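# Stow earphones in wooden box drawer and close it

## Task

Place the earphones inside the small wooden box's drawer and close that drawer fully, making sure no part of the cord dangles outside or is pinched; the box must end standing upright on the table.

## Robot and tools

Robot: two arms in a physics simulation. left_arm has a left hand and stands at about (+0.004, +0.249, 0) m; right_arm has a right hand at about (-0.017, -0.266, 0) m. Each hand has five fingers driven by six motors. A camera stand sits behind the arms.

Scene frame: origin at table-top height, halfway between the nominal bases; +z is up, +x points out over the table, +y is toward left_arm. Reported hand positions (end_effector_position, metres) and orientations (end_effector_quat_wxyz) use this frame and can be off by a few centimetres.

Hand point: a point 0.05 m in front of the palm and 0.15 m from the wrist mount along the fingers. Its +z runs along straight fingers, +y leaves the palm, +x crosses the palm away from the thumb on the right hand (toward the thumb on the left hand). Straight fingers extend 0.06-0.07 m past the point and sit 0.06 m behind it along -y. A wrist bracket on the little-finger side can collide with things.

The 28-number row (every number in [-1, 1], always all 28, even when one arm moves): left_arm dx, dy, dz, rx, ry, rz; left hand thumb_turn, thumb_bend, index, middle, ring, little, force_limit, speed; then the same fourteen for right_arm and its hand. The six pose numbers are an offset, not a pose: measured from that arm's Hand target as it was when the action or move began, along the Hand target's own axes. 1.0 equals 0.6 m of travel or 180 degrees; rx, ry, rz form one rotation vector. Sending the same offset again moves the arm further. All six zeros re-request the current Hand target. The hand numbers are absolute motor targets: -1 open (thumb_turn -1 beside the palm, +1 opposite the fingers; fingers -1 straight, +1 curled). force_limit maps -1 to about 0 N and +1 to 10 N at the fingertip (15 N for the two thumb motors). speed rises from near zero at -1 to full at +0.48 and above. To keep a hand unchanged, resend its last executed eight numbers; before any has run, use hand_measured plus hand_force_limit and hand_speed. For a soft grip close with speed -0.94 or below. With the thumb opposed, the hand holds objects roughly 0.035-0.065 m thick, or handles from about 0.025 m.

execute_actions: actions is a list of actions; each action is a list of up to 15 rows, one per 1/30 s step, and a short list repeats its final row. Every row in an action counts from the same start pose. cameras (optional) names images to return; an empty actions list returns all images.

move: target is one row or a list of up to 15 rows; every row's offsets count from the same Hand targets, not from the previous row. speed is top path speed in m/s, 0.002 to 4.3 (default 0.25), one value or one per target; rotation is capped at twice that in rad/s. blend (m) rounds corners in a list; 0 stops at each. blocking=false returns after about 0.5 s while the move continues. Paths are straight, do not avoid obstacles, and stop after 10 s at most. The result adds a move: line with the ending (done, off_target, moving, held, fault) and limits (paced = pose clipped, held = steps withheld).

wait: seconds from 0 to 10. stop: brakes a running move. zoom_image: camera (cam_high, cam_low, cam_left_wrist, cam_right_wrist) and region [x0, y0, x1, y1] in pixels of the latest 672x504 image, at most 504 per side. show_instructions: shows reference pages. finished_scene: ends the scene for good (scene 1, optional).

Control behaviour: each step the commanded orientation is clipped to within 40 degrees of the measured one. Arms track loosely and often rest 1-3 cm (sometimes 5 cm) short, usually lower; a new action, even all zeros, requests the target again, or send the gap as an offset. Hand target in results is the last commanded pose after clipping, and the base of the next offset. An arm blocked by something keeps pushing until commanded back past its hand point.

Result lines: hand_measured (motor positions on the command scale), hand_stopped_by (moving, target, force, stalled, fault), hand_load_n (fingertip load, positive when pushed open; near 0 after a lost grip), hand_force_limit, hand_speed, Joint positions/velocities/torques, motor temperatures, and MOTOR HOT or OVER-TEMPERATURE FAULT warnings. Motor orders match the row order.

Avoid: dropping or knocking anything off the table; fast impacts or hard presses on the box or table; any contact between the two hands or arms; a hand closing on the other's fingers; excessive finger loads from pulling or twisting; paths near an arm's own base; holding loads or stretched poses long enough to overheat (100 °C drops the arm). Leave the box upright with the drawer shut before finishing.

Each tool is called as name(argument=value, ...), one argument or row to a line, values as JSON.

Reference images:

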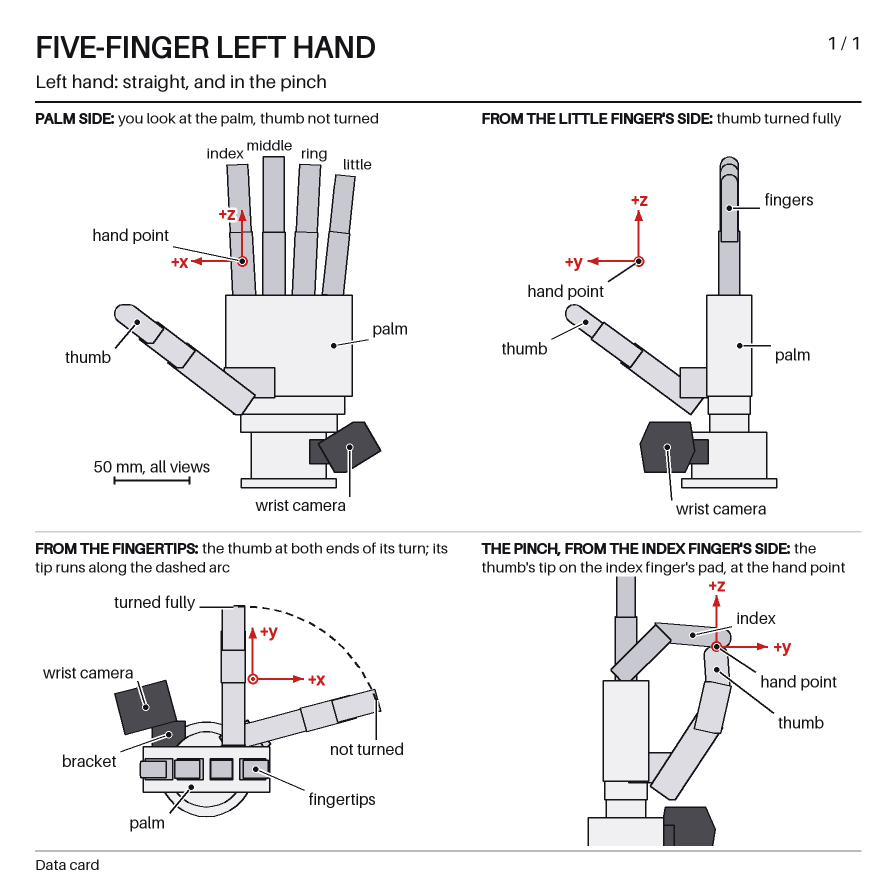

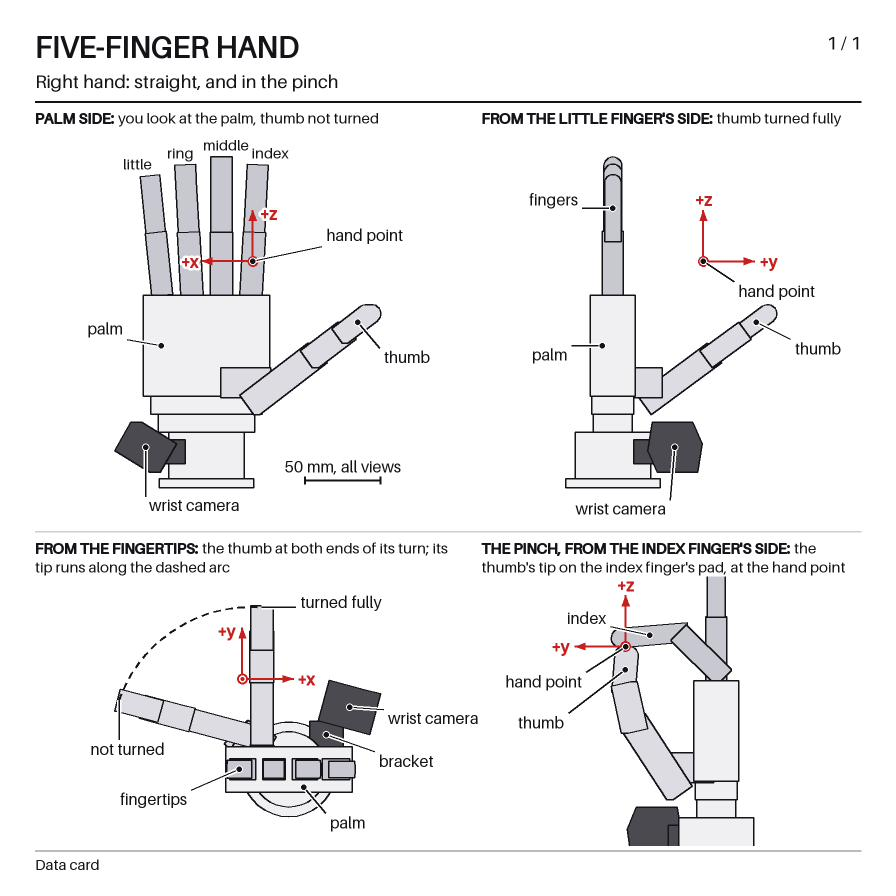

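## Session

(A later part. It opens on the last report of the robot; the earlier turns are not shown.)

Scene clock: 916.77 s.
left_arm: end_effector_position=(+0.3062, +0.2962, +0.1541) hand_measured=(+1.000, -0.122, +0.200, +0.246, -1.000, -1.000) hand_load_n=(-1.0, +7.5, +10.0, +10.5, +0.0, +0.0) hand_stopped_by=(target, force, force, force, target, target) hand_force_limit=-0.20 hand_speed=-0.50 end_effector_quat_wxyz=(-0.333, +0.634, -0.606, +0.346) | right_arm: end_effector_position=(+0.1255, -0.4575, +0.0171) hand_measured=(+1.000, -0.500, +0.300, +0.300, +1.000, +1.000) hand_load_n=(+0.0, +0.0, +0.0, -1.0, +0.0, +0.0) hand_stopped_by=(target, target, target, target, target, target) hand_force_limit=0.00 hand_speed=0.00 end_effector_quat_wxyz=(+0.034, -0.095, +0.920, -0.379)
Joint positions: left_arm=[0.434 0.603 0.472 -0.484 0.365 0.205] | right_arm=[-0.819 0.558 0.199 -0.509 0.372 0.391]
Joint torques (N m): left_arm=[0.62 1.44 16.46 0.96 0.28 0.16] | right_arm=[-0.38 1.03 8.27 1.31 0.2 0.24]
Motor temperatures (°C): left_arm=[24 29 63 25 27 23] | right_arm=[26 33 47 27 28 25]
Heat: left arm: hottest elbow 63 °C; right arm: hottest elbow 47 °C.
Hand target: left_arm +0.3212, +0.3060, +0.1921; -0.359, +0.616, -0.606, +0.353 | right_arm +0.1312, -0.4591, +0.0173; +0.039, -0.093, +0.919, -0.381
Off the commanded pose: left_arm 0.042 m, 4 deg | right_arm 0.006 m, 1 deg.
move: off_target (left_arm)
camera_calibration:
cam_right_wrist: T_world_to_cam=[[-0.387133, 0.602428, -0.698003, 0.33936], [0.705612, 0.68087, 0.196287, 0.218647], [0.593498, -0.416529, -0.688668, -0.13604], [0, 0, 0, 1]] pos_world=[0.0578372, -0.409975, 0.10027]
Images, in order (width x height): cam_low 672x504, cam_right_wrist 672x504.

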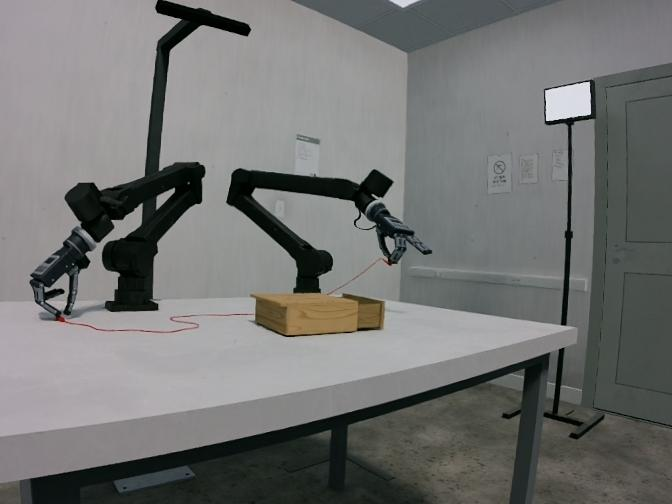

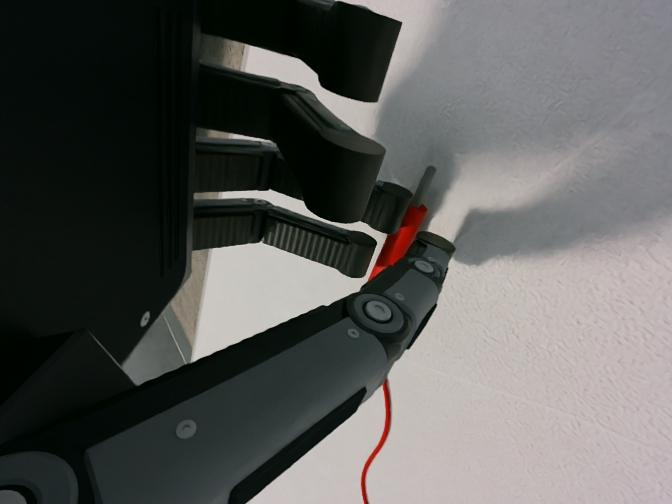

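move(
  target=[
    [0,0,0,0,0,0,1,-0.1,0.6,0.6,-1,-1,-0.2,-0.5,0,0.01,0.01,0,0,0,1,-0.5,0.3,0.3,1,1,0,0],
    [0,0,0,0,0,0,1,-0.1,0.6,0.6,-1,-1,-0.2,-0.5,0,0.01,0.01,0,0,0,1,0.1,0.3,0.3,1,1,-0.4,-0.7],
  ],
  speed=0.05,
  cameras=["cam_low","cam_right_wrist"],
)

Scene clock: 927.63 s.
left_arm: end_effector_position=(+0.3062, +0.2962, +0.1541) hand_measured=(+1.000, -0.122, +0.200, +0.246, -1.000, -1.000) hand_load_n=(-1.0, +8.0, +10.0, +10.5, +0.0, +0.0) hand_stopped_by=(target, force, force, force, target, target) hand_force_limit=-0.20 hand_speed=-0.50 end_effector_quat_wxyz=(-0.333, +0.634, -0.606, +0.346) | right_arm: end_effector_position=(+0.1260, -0.4626, +0.0143) hand_measured=(+1.000, -0.320, +0.300, +0.300, +1.000, +1.000) hand_load_n=(+0.5, +4.0, +0.0, -0.5, +0.5, +0.0) hand_stopped_by=(target, force, target, target, target, target) hand_force_limit=-0.40 hand_speed=-0.70 end_effector_quat_wxyz=(+0.032, -0.091, +0.916, -0.388)
Joint positions: left_arm=[0.434 0.603 0.472 -0.484 0.365 0.205] | right_arm=[-0.819 0.575 0.186 -0.463 0.388 0.391]
Joint torques (N m): left_arm=[1.2 1.32 16.25 1.01 0.28 0.11] | right_arm=[-0.38 1.32 7.65 1.07 -0.16 0.23]
Motor temperatures (°C): left_arm=[24 29 63 25 27 23] | right_arm=[26 33 47 27 28 25]
Heat: left arm: hottest elbow 63 °C; right arm: hottest elbow 47 °C.
Hand target: left_arm +0.3212, +0.3060, +0.1921; -0.359, +0.616, -0.606, +0.353 | right_arm +0.1312, -0.4591, +0.0089; +0.039, -0.093, +0.919, -0.381
Off the commanded pose: left_arm 0.042 m, 4 deg | right_arm 0.008 m, 1 deg.
move: off_target (left_arm)
camera_calibration:
cam_right_wrist: T_world_to_cam=[[-0.379257, 0.59196, -0.71116, 0.335005], [0.711891, 0.677644, 0.184415, 0.220183], [0.59108, -0.436328, -0.678412, -0.149437], [0, 0, 0, 1]] pos_world=[0.0586363, -0.412719, 0.0962571]
Images, in order (width x height): cam_low 672x504, cam_right_wrist 672x504.

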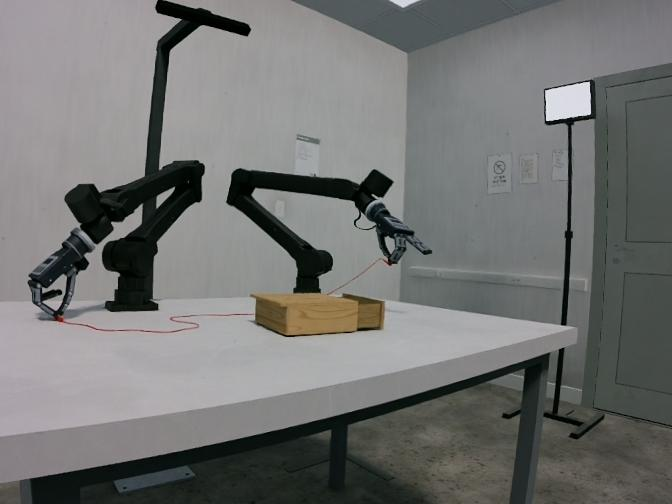

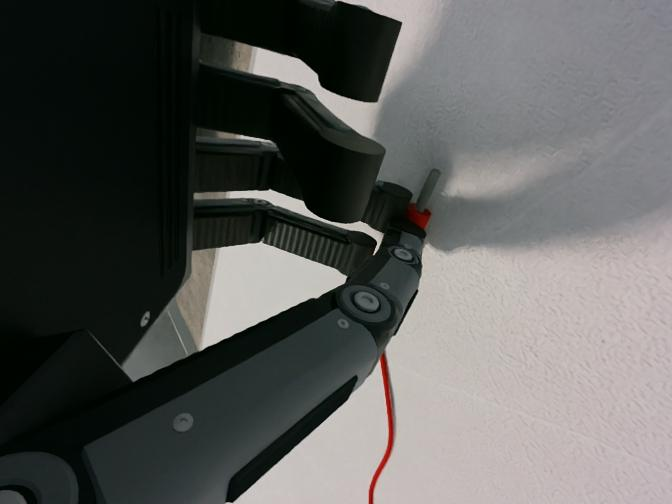

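move(
  target=[0,0,0,0,0,0,1,-0.1,0.6,0.6,-1,-1,-0.2,-0.5,0,-0.0943,-0.0943,0,0,0,1,0.1,0.3,0.3,1,1,-0.4,-0.7],
  speed=0.08,
  cameras=["cam_low","cam_high","cam_right_wrist"],
)

Scene clock: 939.90 s.
left_arm: end_effector_position=(+0.3062, +0.2962, +0.1541) hand_measured=(+1.000, -0.122, +0.200, +0.246, -1.000, -1.000) hand_load_n=(-1.0, +7.5, +10.0, +10.5, +0.0, +0.0) hand_stopped_by=(target, force, force, force, target, target) hand_force_limit=-0.20 hand_speed=-0.50 end_effector_quat_wxyz=(-0.333, +0.634, -0.606, +0.346) | right_arm: end_effector_position=(+0.1177, -0.4450, +0.0520) hand_measured=(+1.000, -0.320, +0.300, +0.300, +1.000, +1.000) hand_load_n=(+0.5, +3.5, +0.0, +0.5, +0.0, +0.5) hand_stopped_by=(target, force, target, target, target, target) hand_force_limit=-0.40 hand_speed=-0.70 end_effector_quat_wxyz=(+0.020, -0.103, +0.929, -0.354)
Joint positions: left_arm=[0.434 0.603 0.472 -0.484 0.365 0.205] | right_arm=[-0.812 0.487 0.303 -0.748 0.369 0.398]
Joint torques (N m): left_arm=[0.21 1.9 16.43 1.14 0.23 0.17] | right_arm=[-0.67 -0.56 13.26 0.2 0.2 0.2]
Motor temperatures (°C): left_arm=[24 29 63 25 27 23] | right_arm=[26 33 47 27 28 25]
Heat: left arm: hottest elbow 63 °C; right arm: hottest elbow 47 °C.
Hand target: left_arm +0.3212, +0.3060, +0.1921; -0.359, +0.616, -0.606, +0.353 | right_arm +0.1312, -0.4591, +0.0889; +0.039, -0.093, +0.919, -0.381
Off the commanded pose: left_arm 0.042 m, 4 deg | right_arm 0.042 m, 4 deg.
move: off_target (left_arm, right_arm)
camera_calibration:
cam_right_wrist: T_world_to_cam=[[-0.414187, 0.63477, -0.652316, 0.368344], [0.710207, 0.673619, 0.204555, 0.204536], [0.569258, -0.378555, -0.729823, -0.0803181], [0, 0, 0, 1]] pos_world=[0.0530226, -0.401998, 0.13982]
Images, in order (width x height): cam_high 672x504, cam_low 672x504, cam_right_wrist 672x504.

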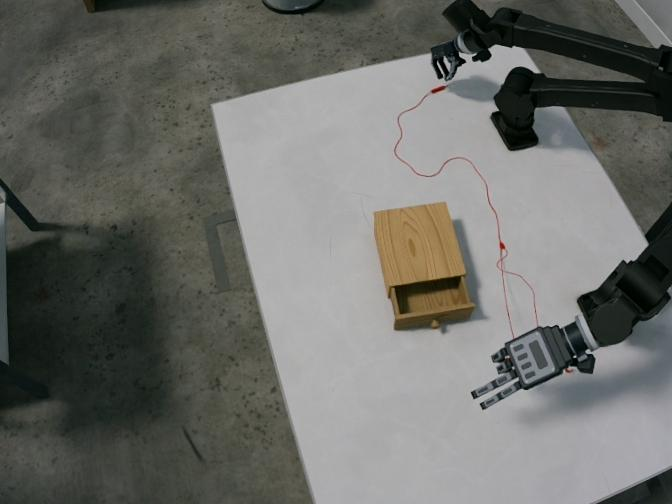

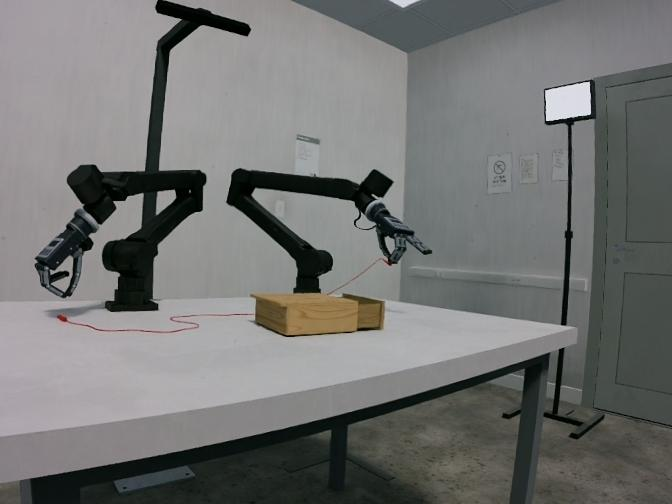

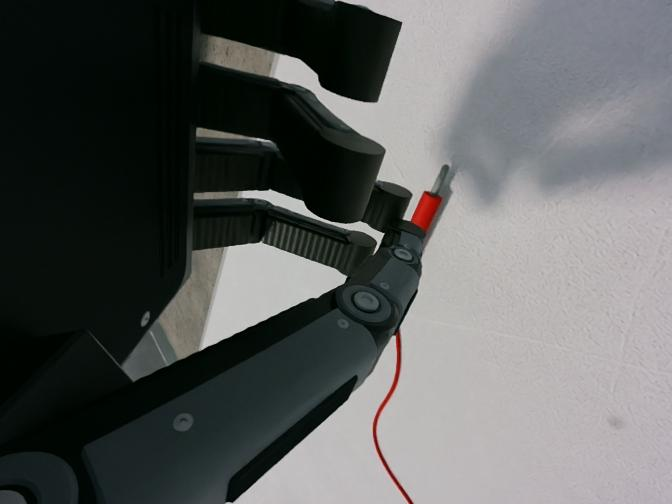

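move(
  target=[
    [0,0,0,0,0,0,1,-0.1,0.6,0.6,-1,-1,-0.2,-0.5,0,0,0,0,0,0,1,-0.6,0.3,0.3,1,1,-0.4,0],
    [0,0,0,0,0,0,1,-0.1,0.6,0.6,-1,-1,-0.2,-0.5,0,0.079,0.0743,0,0,0,1,-0.6,0.3,0.3,1,1,-0.4,0],
  ],
  speed=0.06,
  cameras=["cam_low","cam_right_wrist"],
)

Scene clock: 962.07 s.
left_arm: end_effector_position=(+0.3062, +0.2962, +0.1541) hand_measured=(+1.000, -0.122, +0.200, +0.246, -1.000, -1.000) hand_load_n=(-1.0, +7.5, +10.0, +10.5, +0.0, +0.0) hand_stopped_by=(target, force, force, force, target, target) hand_force_limit=-0.20 hand_speed=-0.50 end_effector_quat_wxyz=(-0.333, +0.634, -0.606, +0.346) | right_arm: end_effector_position=(+0.1232, -0.4517, +0.0184) hand_measured=(+1.000, -0.600, +0.300, +0.300, +1.000, +1.000) hand_load_n=(+0.0, +0.0, +0.0, +0.0, +0.0, +0.0) hand_stopped_by=(target, target, target, target, target, target) hand_force_limit=-0.40 hand_speed=0.00 end_effector_quat_wxyz=(+0.032, -0.096, +0.923, -0.372)
Joint positions: left_arm=[0.434 0.603 0.472 -0.484 0.365 0.205] | right_arm=[-0.812 0.533 0.203 -0.555 0.372 0.401]
Joint torques (N m): left_arm=[1.32 1.61 16.5 1.17 0.32 0.17] | right_arm=[-0.38 1.03 8.85 1.39 0.36 0.25]
Motor temperatures (°C): left_arm=[24 29 64 25 27 23] | right_arm=[26 32 52 26 28 25]
Heat: left arm: hottest elbow 64 °C; right arm: hottest elbow 52 °C.
Hand target: left_arm +0.3212, +0.3060, +0.1921; -0.359, +0.616, -0.606, +0.353 | right_arm +0.1308, -0.4571, +0.0238; +0.039, -0.093, +0.919, -0.381
Off the commanded pose: left_arm 0.042 m, 4 deg | right_arm 0.011 m, 1 deg.
move: off_target (left_arm, right_arm)
camera_calibration:
cam_right_wrist: T_world_to_cam=[[-0.389868, 0.612107, -0.687988, 0.34034], [0.706394, 0.678085, 0.202998, 0.21453], [0.590771, -0.406849, -0.696752, -0.126617], [0, 0, 0, 1]] pos_world=[0.0559465, -0.405308, 0.10238]
Images, in order (width x height): cam_low 672x504, cam_right_wrist 672x504.

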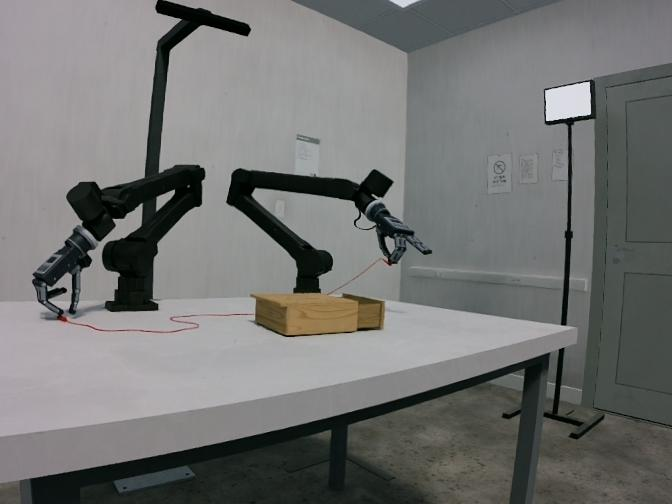

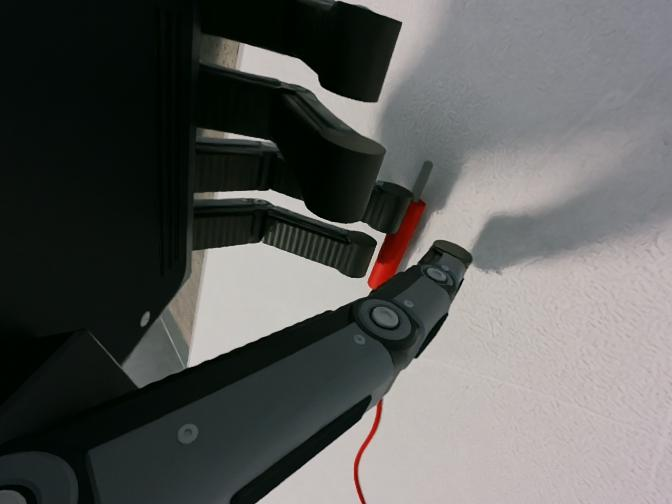

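move(
  target=[0,0,0,0,0,0,1,-0.1,0.6,0.6,-1,-1,-0.2,-0.5,0,0.0165,0.0142,0,0,0,1,-0.6,0.3,0.3,1,1,-0.4,0],
  speed=0.04,
  cameras=["cam_low","cam_right_wrist"],
)

zoom_image(
  camera="cam_low",
  region=[20, 270, 120, 340],
)

Scene clock: 975.13 s.
left_arm: end_effector_position=(+0.3062, +0.2962, +0.1541) hand_measured=(+1.000, -0.122, +0.200, +0.246, -1.000, -1.000) hand_load_n=(-1.5, +7.5, +10.0, +10.5, +0.0, +0.0) hand_stopped_by=(target, force, force, force, target, target) hand_force_limit=-0.20 hand_speed=-0.50 end_effector_quat_wxyz=(-0.333, +0.634, -0.606, +0.346) | right_arm: end_effector_position=(+0.1247, -0.4590, +0.0151) hand_measured=(+1.000, -0.600, +0.300, +0.300, +1.000, +1.000) hand_load_n=(+0.0, +0.0, +0.0, -1.5, +0.0, -0.5) hand_stopped_by=(target, target, target, target, target, target) hand_force_limit=-0.40 hand_speed=0.00 end_effector_quat_wxyz=(+0.032, -0.092, +0.917, -0.387)
Joint positions: left_arm=[0.434 0.603 0.472 -0.484 0.365 0.205] | right_arm=[-0.812 0.553 0.186 -0.491 0.391 0.397]
Joint torques (N m): left_arm=[1.44 1.03 16.62 1.02 0.28 0.14] | right_arm=[-0.21 1.32 7.82 1.09 0.01 0.26]
Motor temperatures (°C): left_arm=[24 29 64 25 27 23] | right_arm=[26 32 50 26 28 25]
Heat: left arm: hottest elbow 64 °C; right arm: hottest elbow 50 °C.
Hand target: left_arm +0.3212, +0.3060, +0.1921; -0.359, +0.616, -0.606, +0.353 | right_arm +0.1306, -0.4562, +0.0108; +0.039, -0.093, +0.919, -0.381
Off the commanded pose: left_arm 0.042 m, 4 deg | right_arm 0.008 m, 1 deg.
move: off_target (left_arm)
camera_calibration:
cam_right_wrist: T_world_to_cam=[[-0.381177, 0.594133, -0.708315, 0.334133], [0.71122, 0.67794, 0.185914, 0.218755], [0.590653, -0.432902, -0.680974, -0.144853], [0, 0, 0, 1]] pos_world=[0.0573391, -0.409529, 0.0973604]
Images, in order (width x height): cam_low 672x504, cam_right_wrist 672x504.

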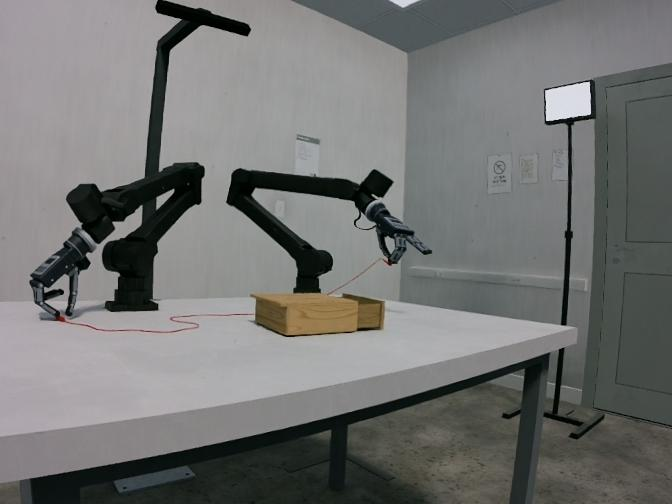

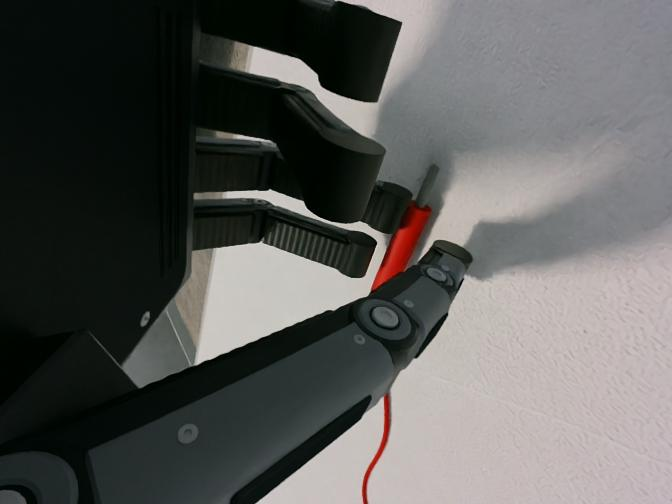

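Scaled by 5.040 from the camera's 672x504 image, which has a finer 960x720 frame.

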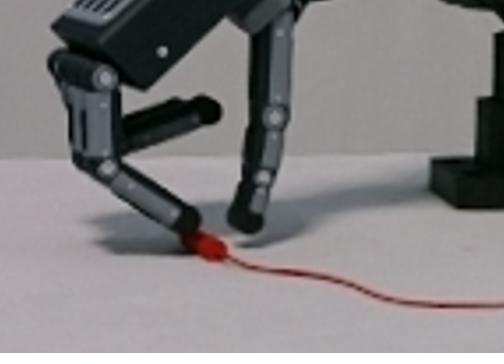

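move(
  target=[
    [0,0,0,0,0,0,1,-0.1,0.6,0.6,-1,-1,-0.2,-0.5,0.004,-0.0374,-0.0097,0,0,0,1,-0.6,0.3,0.3,1,1,-0.4,0],
    [0,0,0,0,0,0,1,-0.1,0.6,0.6,-1,-1,-0.2,-0.5,0.004,-0.0374,-0.0097,0,0,0,1,-0.6,0.45,0.6,1,1,-0.4,0],
    [0,0,0,0,0,0,1,-0.1,0.6,0.6,-1,-1,-0.2,-0.5,0.004,-0.0103,0.0174,0,0,0,1,-0.6,0.45,0.6,1,1,-0.4,0],
  ],
  speed=0.05,
  cameras=["cam_low","cam_right_wrist"],
)

zoom_image(
  camera="cam_low",
  region=[20, 270, 120, 340],
)

Scene clock: 1003.53 s.
left_arm: end_effector_position=(+0.3062, +0.2962, +0.1541) hand_measured=(+1.000, -0.122, +0.200, +0.246, -1.000, -1.000) hand_load_n=(-1.0, +7.5, +10.0, +10.5, +0.0, +0.0) hand_stopped_by=(target, force, force, force, target, target) hand_force_limit=-0.20 hand_speed=-0.50 end_effector_quat_wxyz=(-0.333, +0.634, -0.606, +0.346) | right_arm: end_effector_position=(+0.1296, -0.4630, +0.0083) hand_measured=(+1.000, -0.600, +0.450, +0.600, +1.000, +1.000) hand_load_n=(-1.5, +2.0, +0.0, +0.0, +0.0, +0.0) hand_stopped_by=(target, target, target, target, target, target) hand_force_limit=-0.40 hand_speed=0.00 end_effector_quat_wxyz=(+0.039, -0.097, +0.920, -0.377)
Joint positions: left_arm=[0.434 0.603 0.472 -0.484 0.365 0.205] | right_arm=[-0.839 0.622 0.186 -0.425 0.348 0.375]
Joint torques (N m): left_arm=[1.67 1.44 16.55 0.92 0.27 0.17] | right_arm=[-1.96 0.97 7.91 1.57 0.01 0.02]
Motor temperatures (°C): left_arm=[24 29 65 25 27 23] | right_arm=[26 32 48 26 28 25]
Heat: left arm: hottest elbow 65 °C; right arm: hottest elbow 48 °C.
Hand target: left_arm +0.3212, +0.3060, +0.1921; -0.359, +0.616, -0.606, +0.353 | right_arm +0.1306, -0.4682, +0.0078; +0.039, -0.093, +0.919, -0.381
Off the commanded pose: left_arm 0.042 m, 4 deg | right_arm 0.005 m, 1 deg.
move: off_target (left_arm); target 2's new numbers were sent with right_arm's hand 0.019 m and 1 deg from that target
camera_calibration:
cam_right_wrist: T_world_to_cam=[[-0.385348, 0.602911, -0.698574, 0.338114], [0.699194, 0.684809, 0.20534, 0.22372], [0.602192, -0.409311, -0.685441, -0.144714], [0, 0, 0, 1]] pos_world=[0.0610135, -0.416291, 0.0910661]
Images, in order (width x height): cam_low 672x504, cam_right_wrist 672x504.

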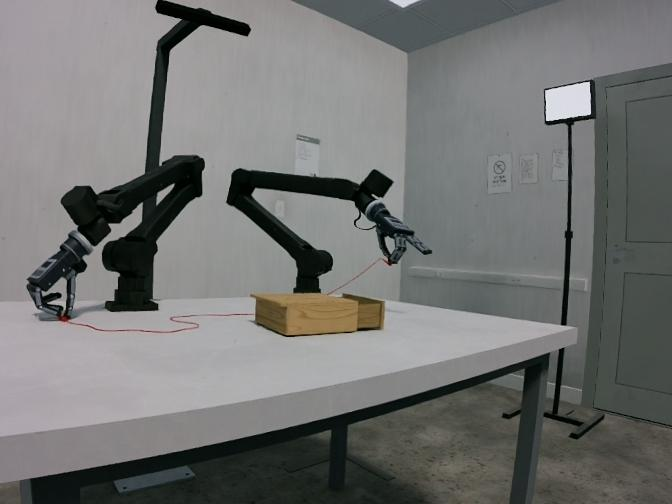

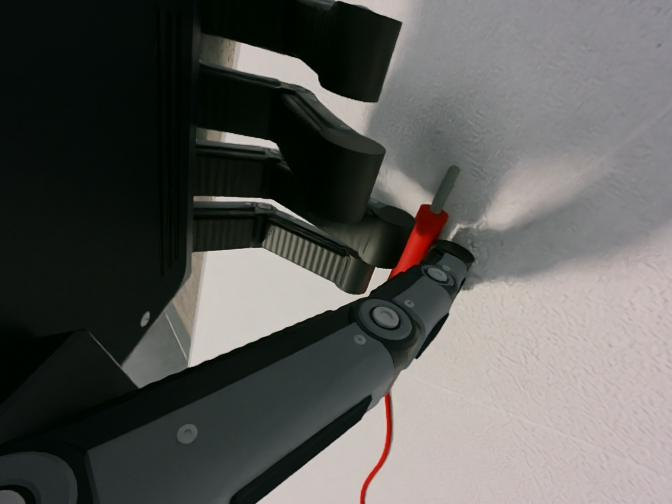

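Scaled by 5.040 from the camera's 672x504 image, which has a finer 960x720 frame.

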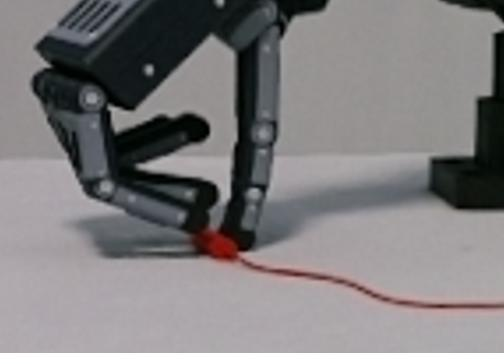

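move(
  target=[
    [0,0,0,0,0,0,1,-0.1,0.6,0.6,-1,-1,-0.2,-0.5,0,0,0,0,0,0,1,-0.6,0.3,0.46,1,1,-0.4,-0.5],
    [0,0,0,0,0,0,1,-0.1,0.6,0.6,-1,-1,-0.2,-0.5,0,0,0,0,0,0,1,0.1,0.3,0.46,1,1,-0.3,-0.75],
  ],
  speed=0.05,
  cameras=["cam_low","cam_right_wrist"],
)

zoom_image(
  camera="cam_low",
  region=[20, 270, 120, 340],
)

Scene clock: 1020.17 s.
left_arm: end_effector_position=(+0.3062, +0.2962, +0.1541) hand_measured=(+1.000, -0.122, +0.200, +0.246, -1.000, -1.000) hand_load_n=(-1.5, +8.0, +9.5, +10.5, +0.0, +0.0) hand_stopped_by=(target, force, force, force, target, target) hand_force_limit=-0.20 hand_speed=-0.50 end_effector_quat_wxyz=(-0.333, +0.634, -0.606, +0.346) | right_arm: end_effector_position=(+0.1310, -0.4629, +0.0083) hand_measured=(+1.000, -0.498, +0.300, +0.460, +1.000, +1.000) hand_load_n=(+1.5, +6.0, +0.0, +0.0, +0.0, +0.0) hand_stopped_by=(target, force, target, target, target, target) hand_force_limit=-0.30 hand_speed=-0.75 end_effector_quat_wxyz=(+0.041, -0.098, +0.920, -0.377)
Joint positions: left_arm=[0.434 0.603 0.472 -0.484 0.365 0.205] | right_arm=[-0.836 0.625 0.186 -0.42 0.346 0.375]
Joint torques (N m): left_arm=[1.26 1.79 16.53 1.1 0.28 0.14] | right_arm=[-1.96 0.67 7.92 1.47 0.05 0.02]
Motor temperatures (°C): left_arm=[24 29 65 25 27 23] | right_arm=[26 32 47 27 28 25]
Heat: left arm: hottest elbow 65 °C; right arm: hottest elbow 47 °C.
Hand target: left_arm +0.3212, +0.3060, +0.1921; -0.359, +0.616, -0.606, +0.353 | right_arm +0.1306, -0.4682, +0.0078; +0.039, -0.093, +0.919, -0.381
Off the commanded pose: left_arm 0.042 m, 4 deg | right_arm 0.005 m, 1 deg.
move: off_target (left_arm)
camera_calibration:
cam_right_wrist: T_world_to_cam=[[-0.386499, 0.601042, -0.699547, 0.337821], [0.695987, 0.687756, 0.20638, 0.224607], [0.605161, -0.407111, -0.684135, -0.144859], [0, 0, 0, 1]] pos_world=[0.0619069, -0.416493, 0.0908644]
Images, in order (width x height): cam_low 672x504, cam_right_wrist 672x504.

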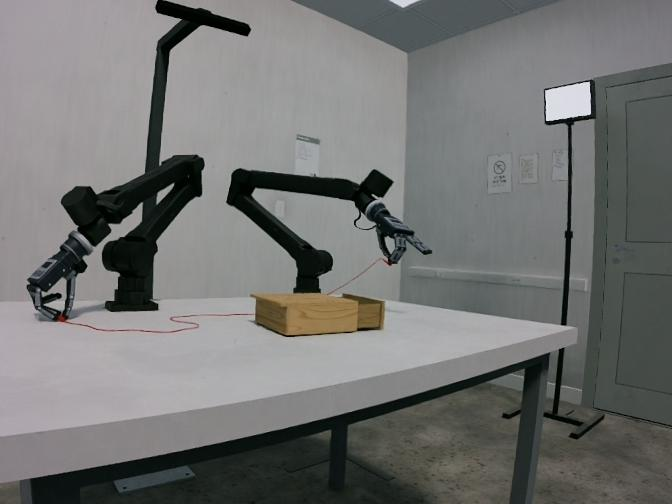

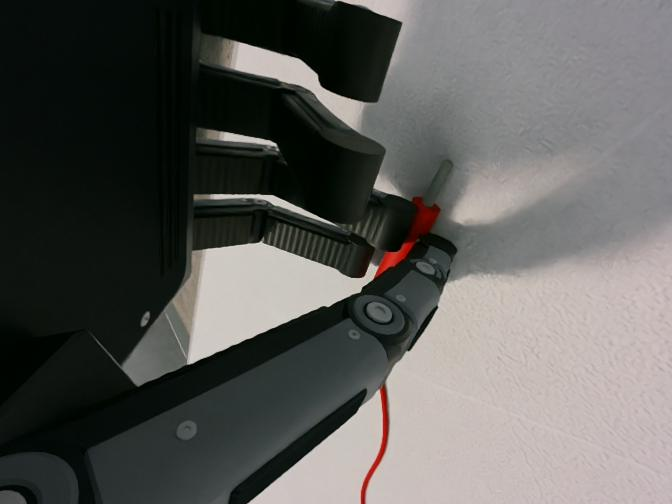

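Scaled by 5.040 from the camera's 672x504 image, which has a finer 960x720 frame.

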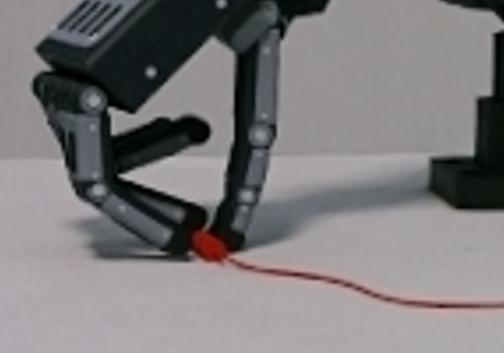

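move(
  target=[0,0,0,0,0,0,1,-0.1,0.6,0.6,-1,-1,-0.2,-0.5,0,-0.118,-0.118,0,0,0,1,0.1,0.3,0.46,1,1,-0.3,-0.75],
  speed=0.06,
  cameras=["cam_low","cam_right_wrist"],
)

zoom_image(
  camera="cam_low",
  region=[20, 230, 120, 340],
)

Scene clock: 1031.30 s.
left_arm: end_effector_position=(+0.3062, +0.2962, +0.1541) hand_measured=(+1.000, -0.122, +0.200, +0.246, -1.000, -1.000) hand_load_n=(-1.0, +7.5, +10.0, +10.5, +0.0, +0.0) hand_stopped_by=(target, force, force, force, target, target) hand_force_limit=-0.20 hand_speed=-0.50 end_effector_quat_wxyz=(-0.333, +0.634, -0.606, +0.346) | right_arm: end_effector_position=(+0.1223, -0.4522, +0.0711) hand_measured=(+1.000, -0.498, +0.300, +0.460, +1.000, +1.000) hand_load_n=(+0.0, +0.0, +0.5, +0.0, +0.0, +0.0) hand_stopped_by=(target, force, target, target, target, target) hand_force_limit=-0.30 hand_speed=-0.75 end_effector_quat_wxyz=(+0.026, -0.102, +0.930, -0.353)
Joint positions: left_arm=[0.434 0.603 0.472 -0.484 0.365 0.205] | right_arm=[-0.838 0.506 0.355 -0.77 0.343 0.381]
Joint torques (N m): left_arm=[1.08 1.26 16.58 1.06 0.28 0.17] | right_arm=[-1.9 -0.73 13.34 0.24 0.23 0.02]
Motor temperatures (°C): left_arm=[24 29 66 25 27 23] | right_arm=[26 31 47 27 28 25]
Heat: left arm: hottest elbow 66 °C; right arm: hottest elbow 47 °C.
Hand target: left_arm +0.3212, +0.3060, +0.1921; -0.359, +0.616, -0.606, +0.353 | right_arm +0.1306, -0.4682, +0.1079; +0.039, -0.093, +0.919, -0.381
Off the commanded pose: left_arm 0.042 m, 4 deg | right_arm 0.041 m, 4 deg.
move: off_target (left_arm, right_arm)
camera_calibration:
cam_right_wrist: T_world_to_cam=[[-0.407394, 0.63562, -0.655757, 0.387076], [0.706006, 0.674672, 0.215343, 0.202467], [0.579297, -0.375239, -0.723609, -0.0718837], [0, 0, 0, 1]] pos_world=[0.0563911, -0.409606, 0.158212]
Images, in order (width x height): cam_low 672x504, cam_right_wrist 672x504.

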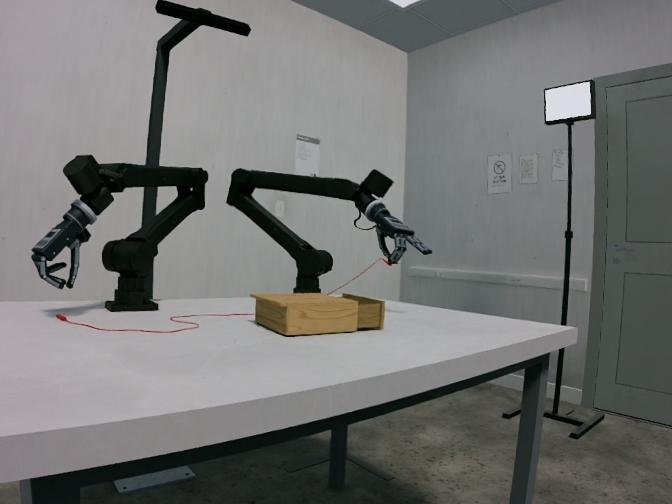

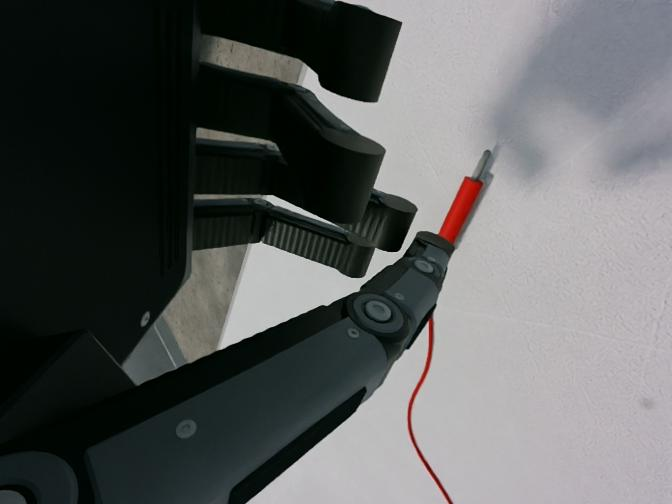

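Scaled by 4.582 from the camera's 672x504 image, which has a finer 960x720 frame.

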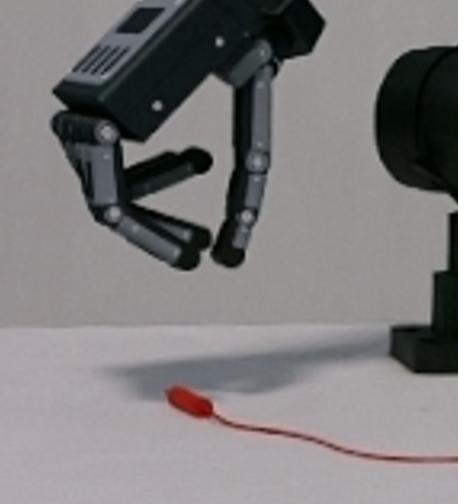

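move(
  target=[
    [0,0,0,0,0,0,1,-0.1,0.6,0.6,-1,-1,-0.2,-0.5,0,0,0,0,0,0,1,-0.65,0.3,0.44,1,1,-0.4,-0.2],
    [0,0,0,0,0,0,1,-0.1,0.6,0.6,-1,-1,-0.2,-0.5,0,0.118,0.118,0,0,0,1,-0.65,0.3,0.44,1,1,-0.4,-0.2],
    [0,0,0,0,0,0,1,-0.1,0.6,0.6,-1,-1,-0.2,-0.5,0,0.118,0.118,0,0,0,1,0.1,0.8,0.9,1,1,-0.3,-0.75],
  ],
  speed=0.07,
  cameras=["cam_low","cam_right_wrist"],
)

zoom_image(
  camera="cam_low",
  region=[20, 230, 120, 340],
)

Scene clock: 1054.10 s.
left_arm: end_effector_position=(+0.3062, +0.2962, +0.1541) hand_measured=(+1.000, -0.122, +0.200, +0.246, -1.000, -1.000) hand_load_n=(-1.5, +7.5, +9.5, +10.5, +0.0, +0.0) hand_stopped_by=(target, force, force, force, target, target) hand_force_limit=-0.20 hand_speed=-0.50 end_effector_quat_wxyz=(-0.333, +0.634, -0.606, +0.346) | right_arm: end_effector_position=(+0.1308, -0.4620, +0.0074) hand_measured=(+1.000, -0.502, +0.800, +0.712, +1.000, +1.000) hand_load_n=(+0.0, +6.5, +0.0, +10.0, +0.0, +0.0) hand_stopped_by=(target, force, target, force, target, target) hand_force_limit=-0.30 hand_speed=-0.75 end_effector_quat_wxyz=(+0.041, -0.098, +0.921, -0.376)
Joint positions: left_arm=[0.434 0.603 0.472 -0.484 0.365 0.205] | right_arm=[-0.836 0.625 0.185 -0.422 0.345 0.378]
Joint torques (N m): left_arm=[1.26 1.03 16.42 0.95 0.28 0.14] | right_arm=[-1.96 0.73 7.98 1.5 0.11 0.05]
Motor temperatures (°C): left_arm=[24 28 66 25 27 23] | right_arm=[26 31 48 26 28 25]
Heat: left arm: hottest elbow 66 °C; right arm: hottest elbow 48 °C.
Hand target: left_arm +0.3212, +0.3060, +0.1921; -0.359, +0.616, -0.606, +0.353 | right_arm +0.1306, -0.4682, +0.0078; +0.039, -0.093, +0.919, -0.381
Off the commanded pose: left_arm 0.042 m, 4 deg | right_arm 0.006 m, 1 deg.
move: off_target (left_arm)
camera_calibration:
cam_right_wrist: T_world_to_cam=[[-0.385117, 0.603977, -0.69778, 0.337743], [0.696582, 0.686208, 0.209504, 0.223474], [0.605358, -0.405378, -0.68499, -0.144216], [0, 0, 0, 1]] pos_world=[0.0617052, -0.4158, 0.0900654]
Images, in order (width x height): cam_low 672x504, cam_right_wrist 672x504.

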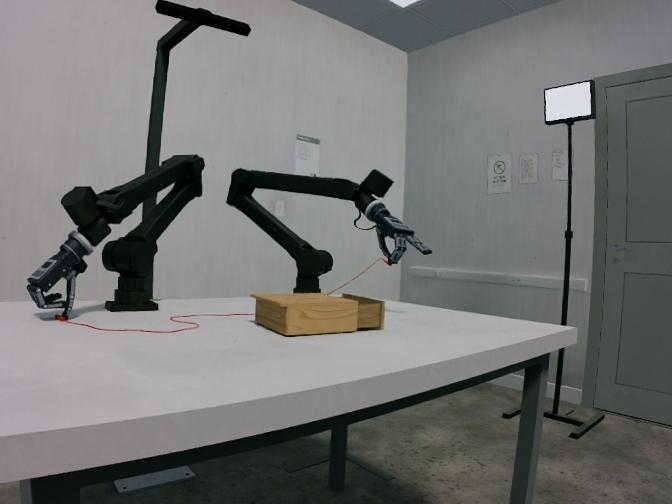

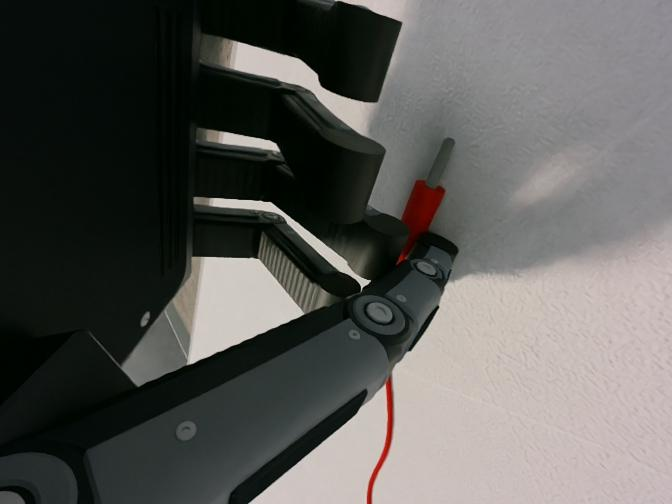

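Scaled by 4.582 from the camera's 672x504 image, which has a finer 960x720 frame.

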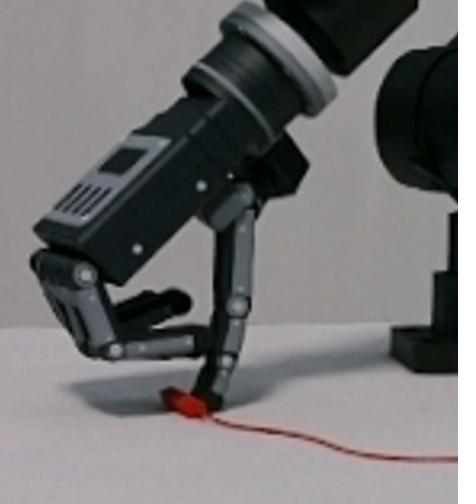

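move(
  target=[
    [0,0,0,0,0,0,1,-0.1,0.6,0.6,-1,-1,-0.2,-0.5,0,0,0,0,0,0,1,-0.9,0,0,0,0,-0.3,0],
    [0.0933,-0.445,-0.2562,0,0,0,1,-0.1,0.6,0.6,-1,-1,-0.2,-0.5,-0.0657,-0.185,-0.2865,0,0,0,1,-0.9,0,0,0,0,-0.3,0],
    [0.0933,-0.938,-0.5357,0.1635,0.087,0.0229,1,-0.1,0.6,0.6,-1,-1,-0.2,-0.5,-0.0657,-0.185,-0.2865,0,0,0,1,-0.9,0,0,0,0,-0.3,0],
  ],
  speed=0.2,
  blend=[0,0.03,0],
  cameras=["all"],
)

Scene clock: 1146.83 s.
left_arm: end_effector_position=(+0.3223, +0.2485, +0.8368) hand_measured=(+1.000, -0.122, +0.200, +0.246, -1.000, -1.000) hand_load_n=(-1.5, +7.5, +10.0, +10.5, +0.0, +0.0) hand_stopped_by=(target, force, force, force, target, target) hand_force_limit=-0.20 hand_speed=-0.50 end_effector_quat_wxyz=(+0.428, -0.428, +0.559, -0.567) | right_arm: end_effector_position=(+0.1485, -0.4124, +0.1775) hand_measured=(+1.000, -0.900, +0.000, +0.016, +0.000, +0.000) hand_load_n=(+0.0, +0.5, +0.0, +0.0, +0.0, +0.0) hand_stopped_by=(target, target, target, stalled, target, target) hand_force_limit=-0.30 hand_speed=0.00 end_effector_quat_wxyz=(+0.021, -0.104, +0.925, -0.366)
Joint positions: left_arm=[0.527 1.447 2.902 -1.441 0.807 -0.017] | right_arm=[-0.465 0.51 0.645 -1.192 0.575 0.711]
Joint torques (N m): left_arm=[-0.15 -1.44 4.67 0.76 -0.06 -0.08] | right_arm=[-0.38 1.03 13.14 0.02 0.58 0.25]
Motor temperatures (°C): left_arm=[24 28 67 25 27 23] | right_arm=[26 31 48 27 28 25]
Heat: left arm: hottest elbow 67 °C; right arm: hottest elbow 48 °C.
Hand target: left_arm +0.3199, +0.2498, +0.8402; +0.431, -0.430, +0.561, -0.562 | right_arm +0.1605, -0.4181, +0.2079; +0.039, -0.093, +0.919, -0.381
Off the commanded pose: left_arm 0.004 m, 1 deg | right_arm 0.033 m, 3 deg.
elbow stopped short (left arm): the move would have taken joint 3 (elbow) straighter than the controller allows.
move: off_target (right_arm)
camera_calibration:
cam_left_wrist: T_world_to_cam=[[-0.0958198, -0.241305, 0.965707, -0.719276], [-0.74041, -0.631152, -0.231173, 0.582364], [0.665291, -0.73717, -0.118187, 0.181768], [0, 0, 0, 1]] pos_world=[0.241338, 0.327989, 0.85072]
cam_right_wrist: T_world_to_cam=[[-0.412683, 0.61638, -0.670647, 0.437705], [0.708263, 0.68011, 0.189247, 0.140671], [0.572762, -0.396895, -0.717229, -0.00420849], [0, 0, 0, 1]] pos_world=[0.0834124, -0.367135, 0.263906]

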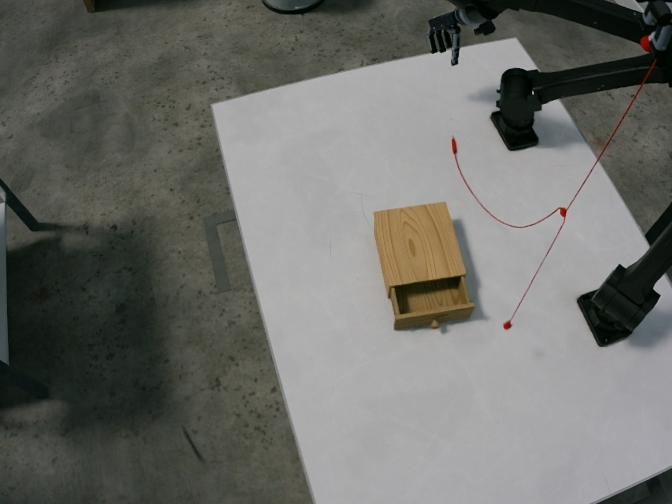

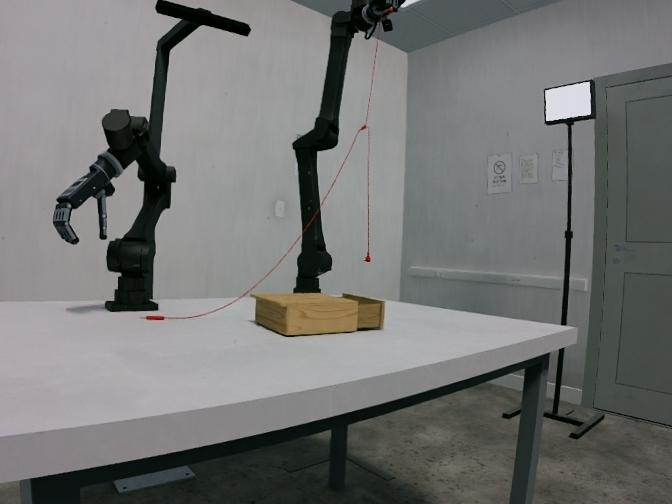

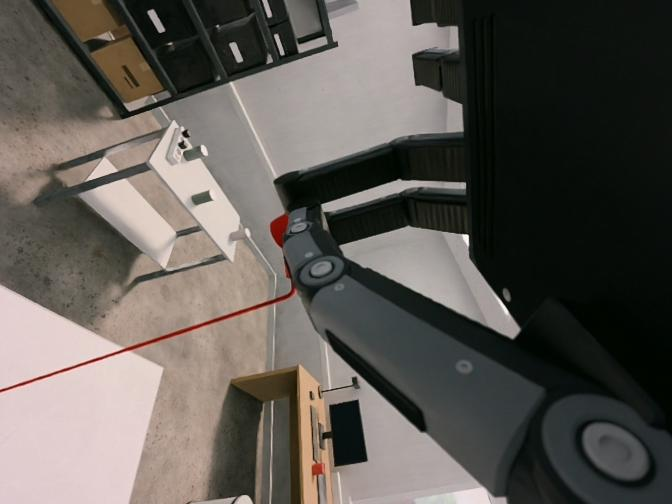

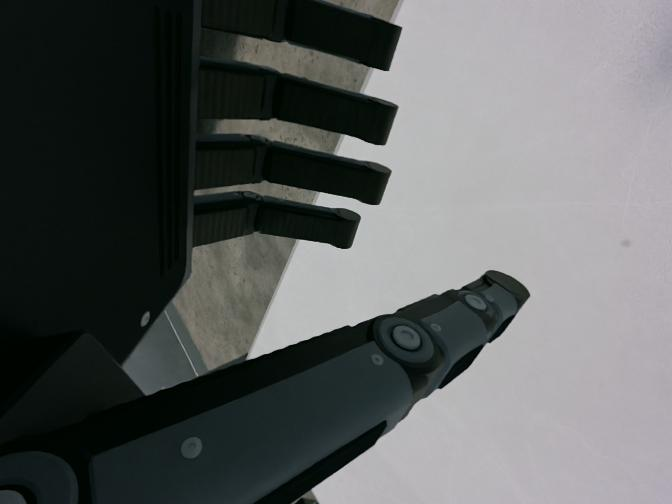

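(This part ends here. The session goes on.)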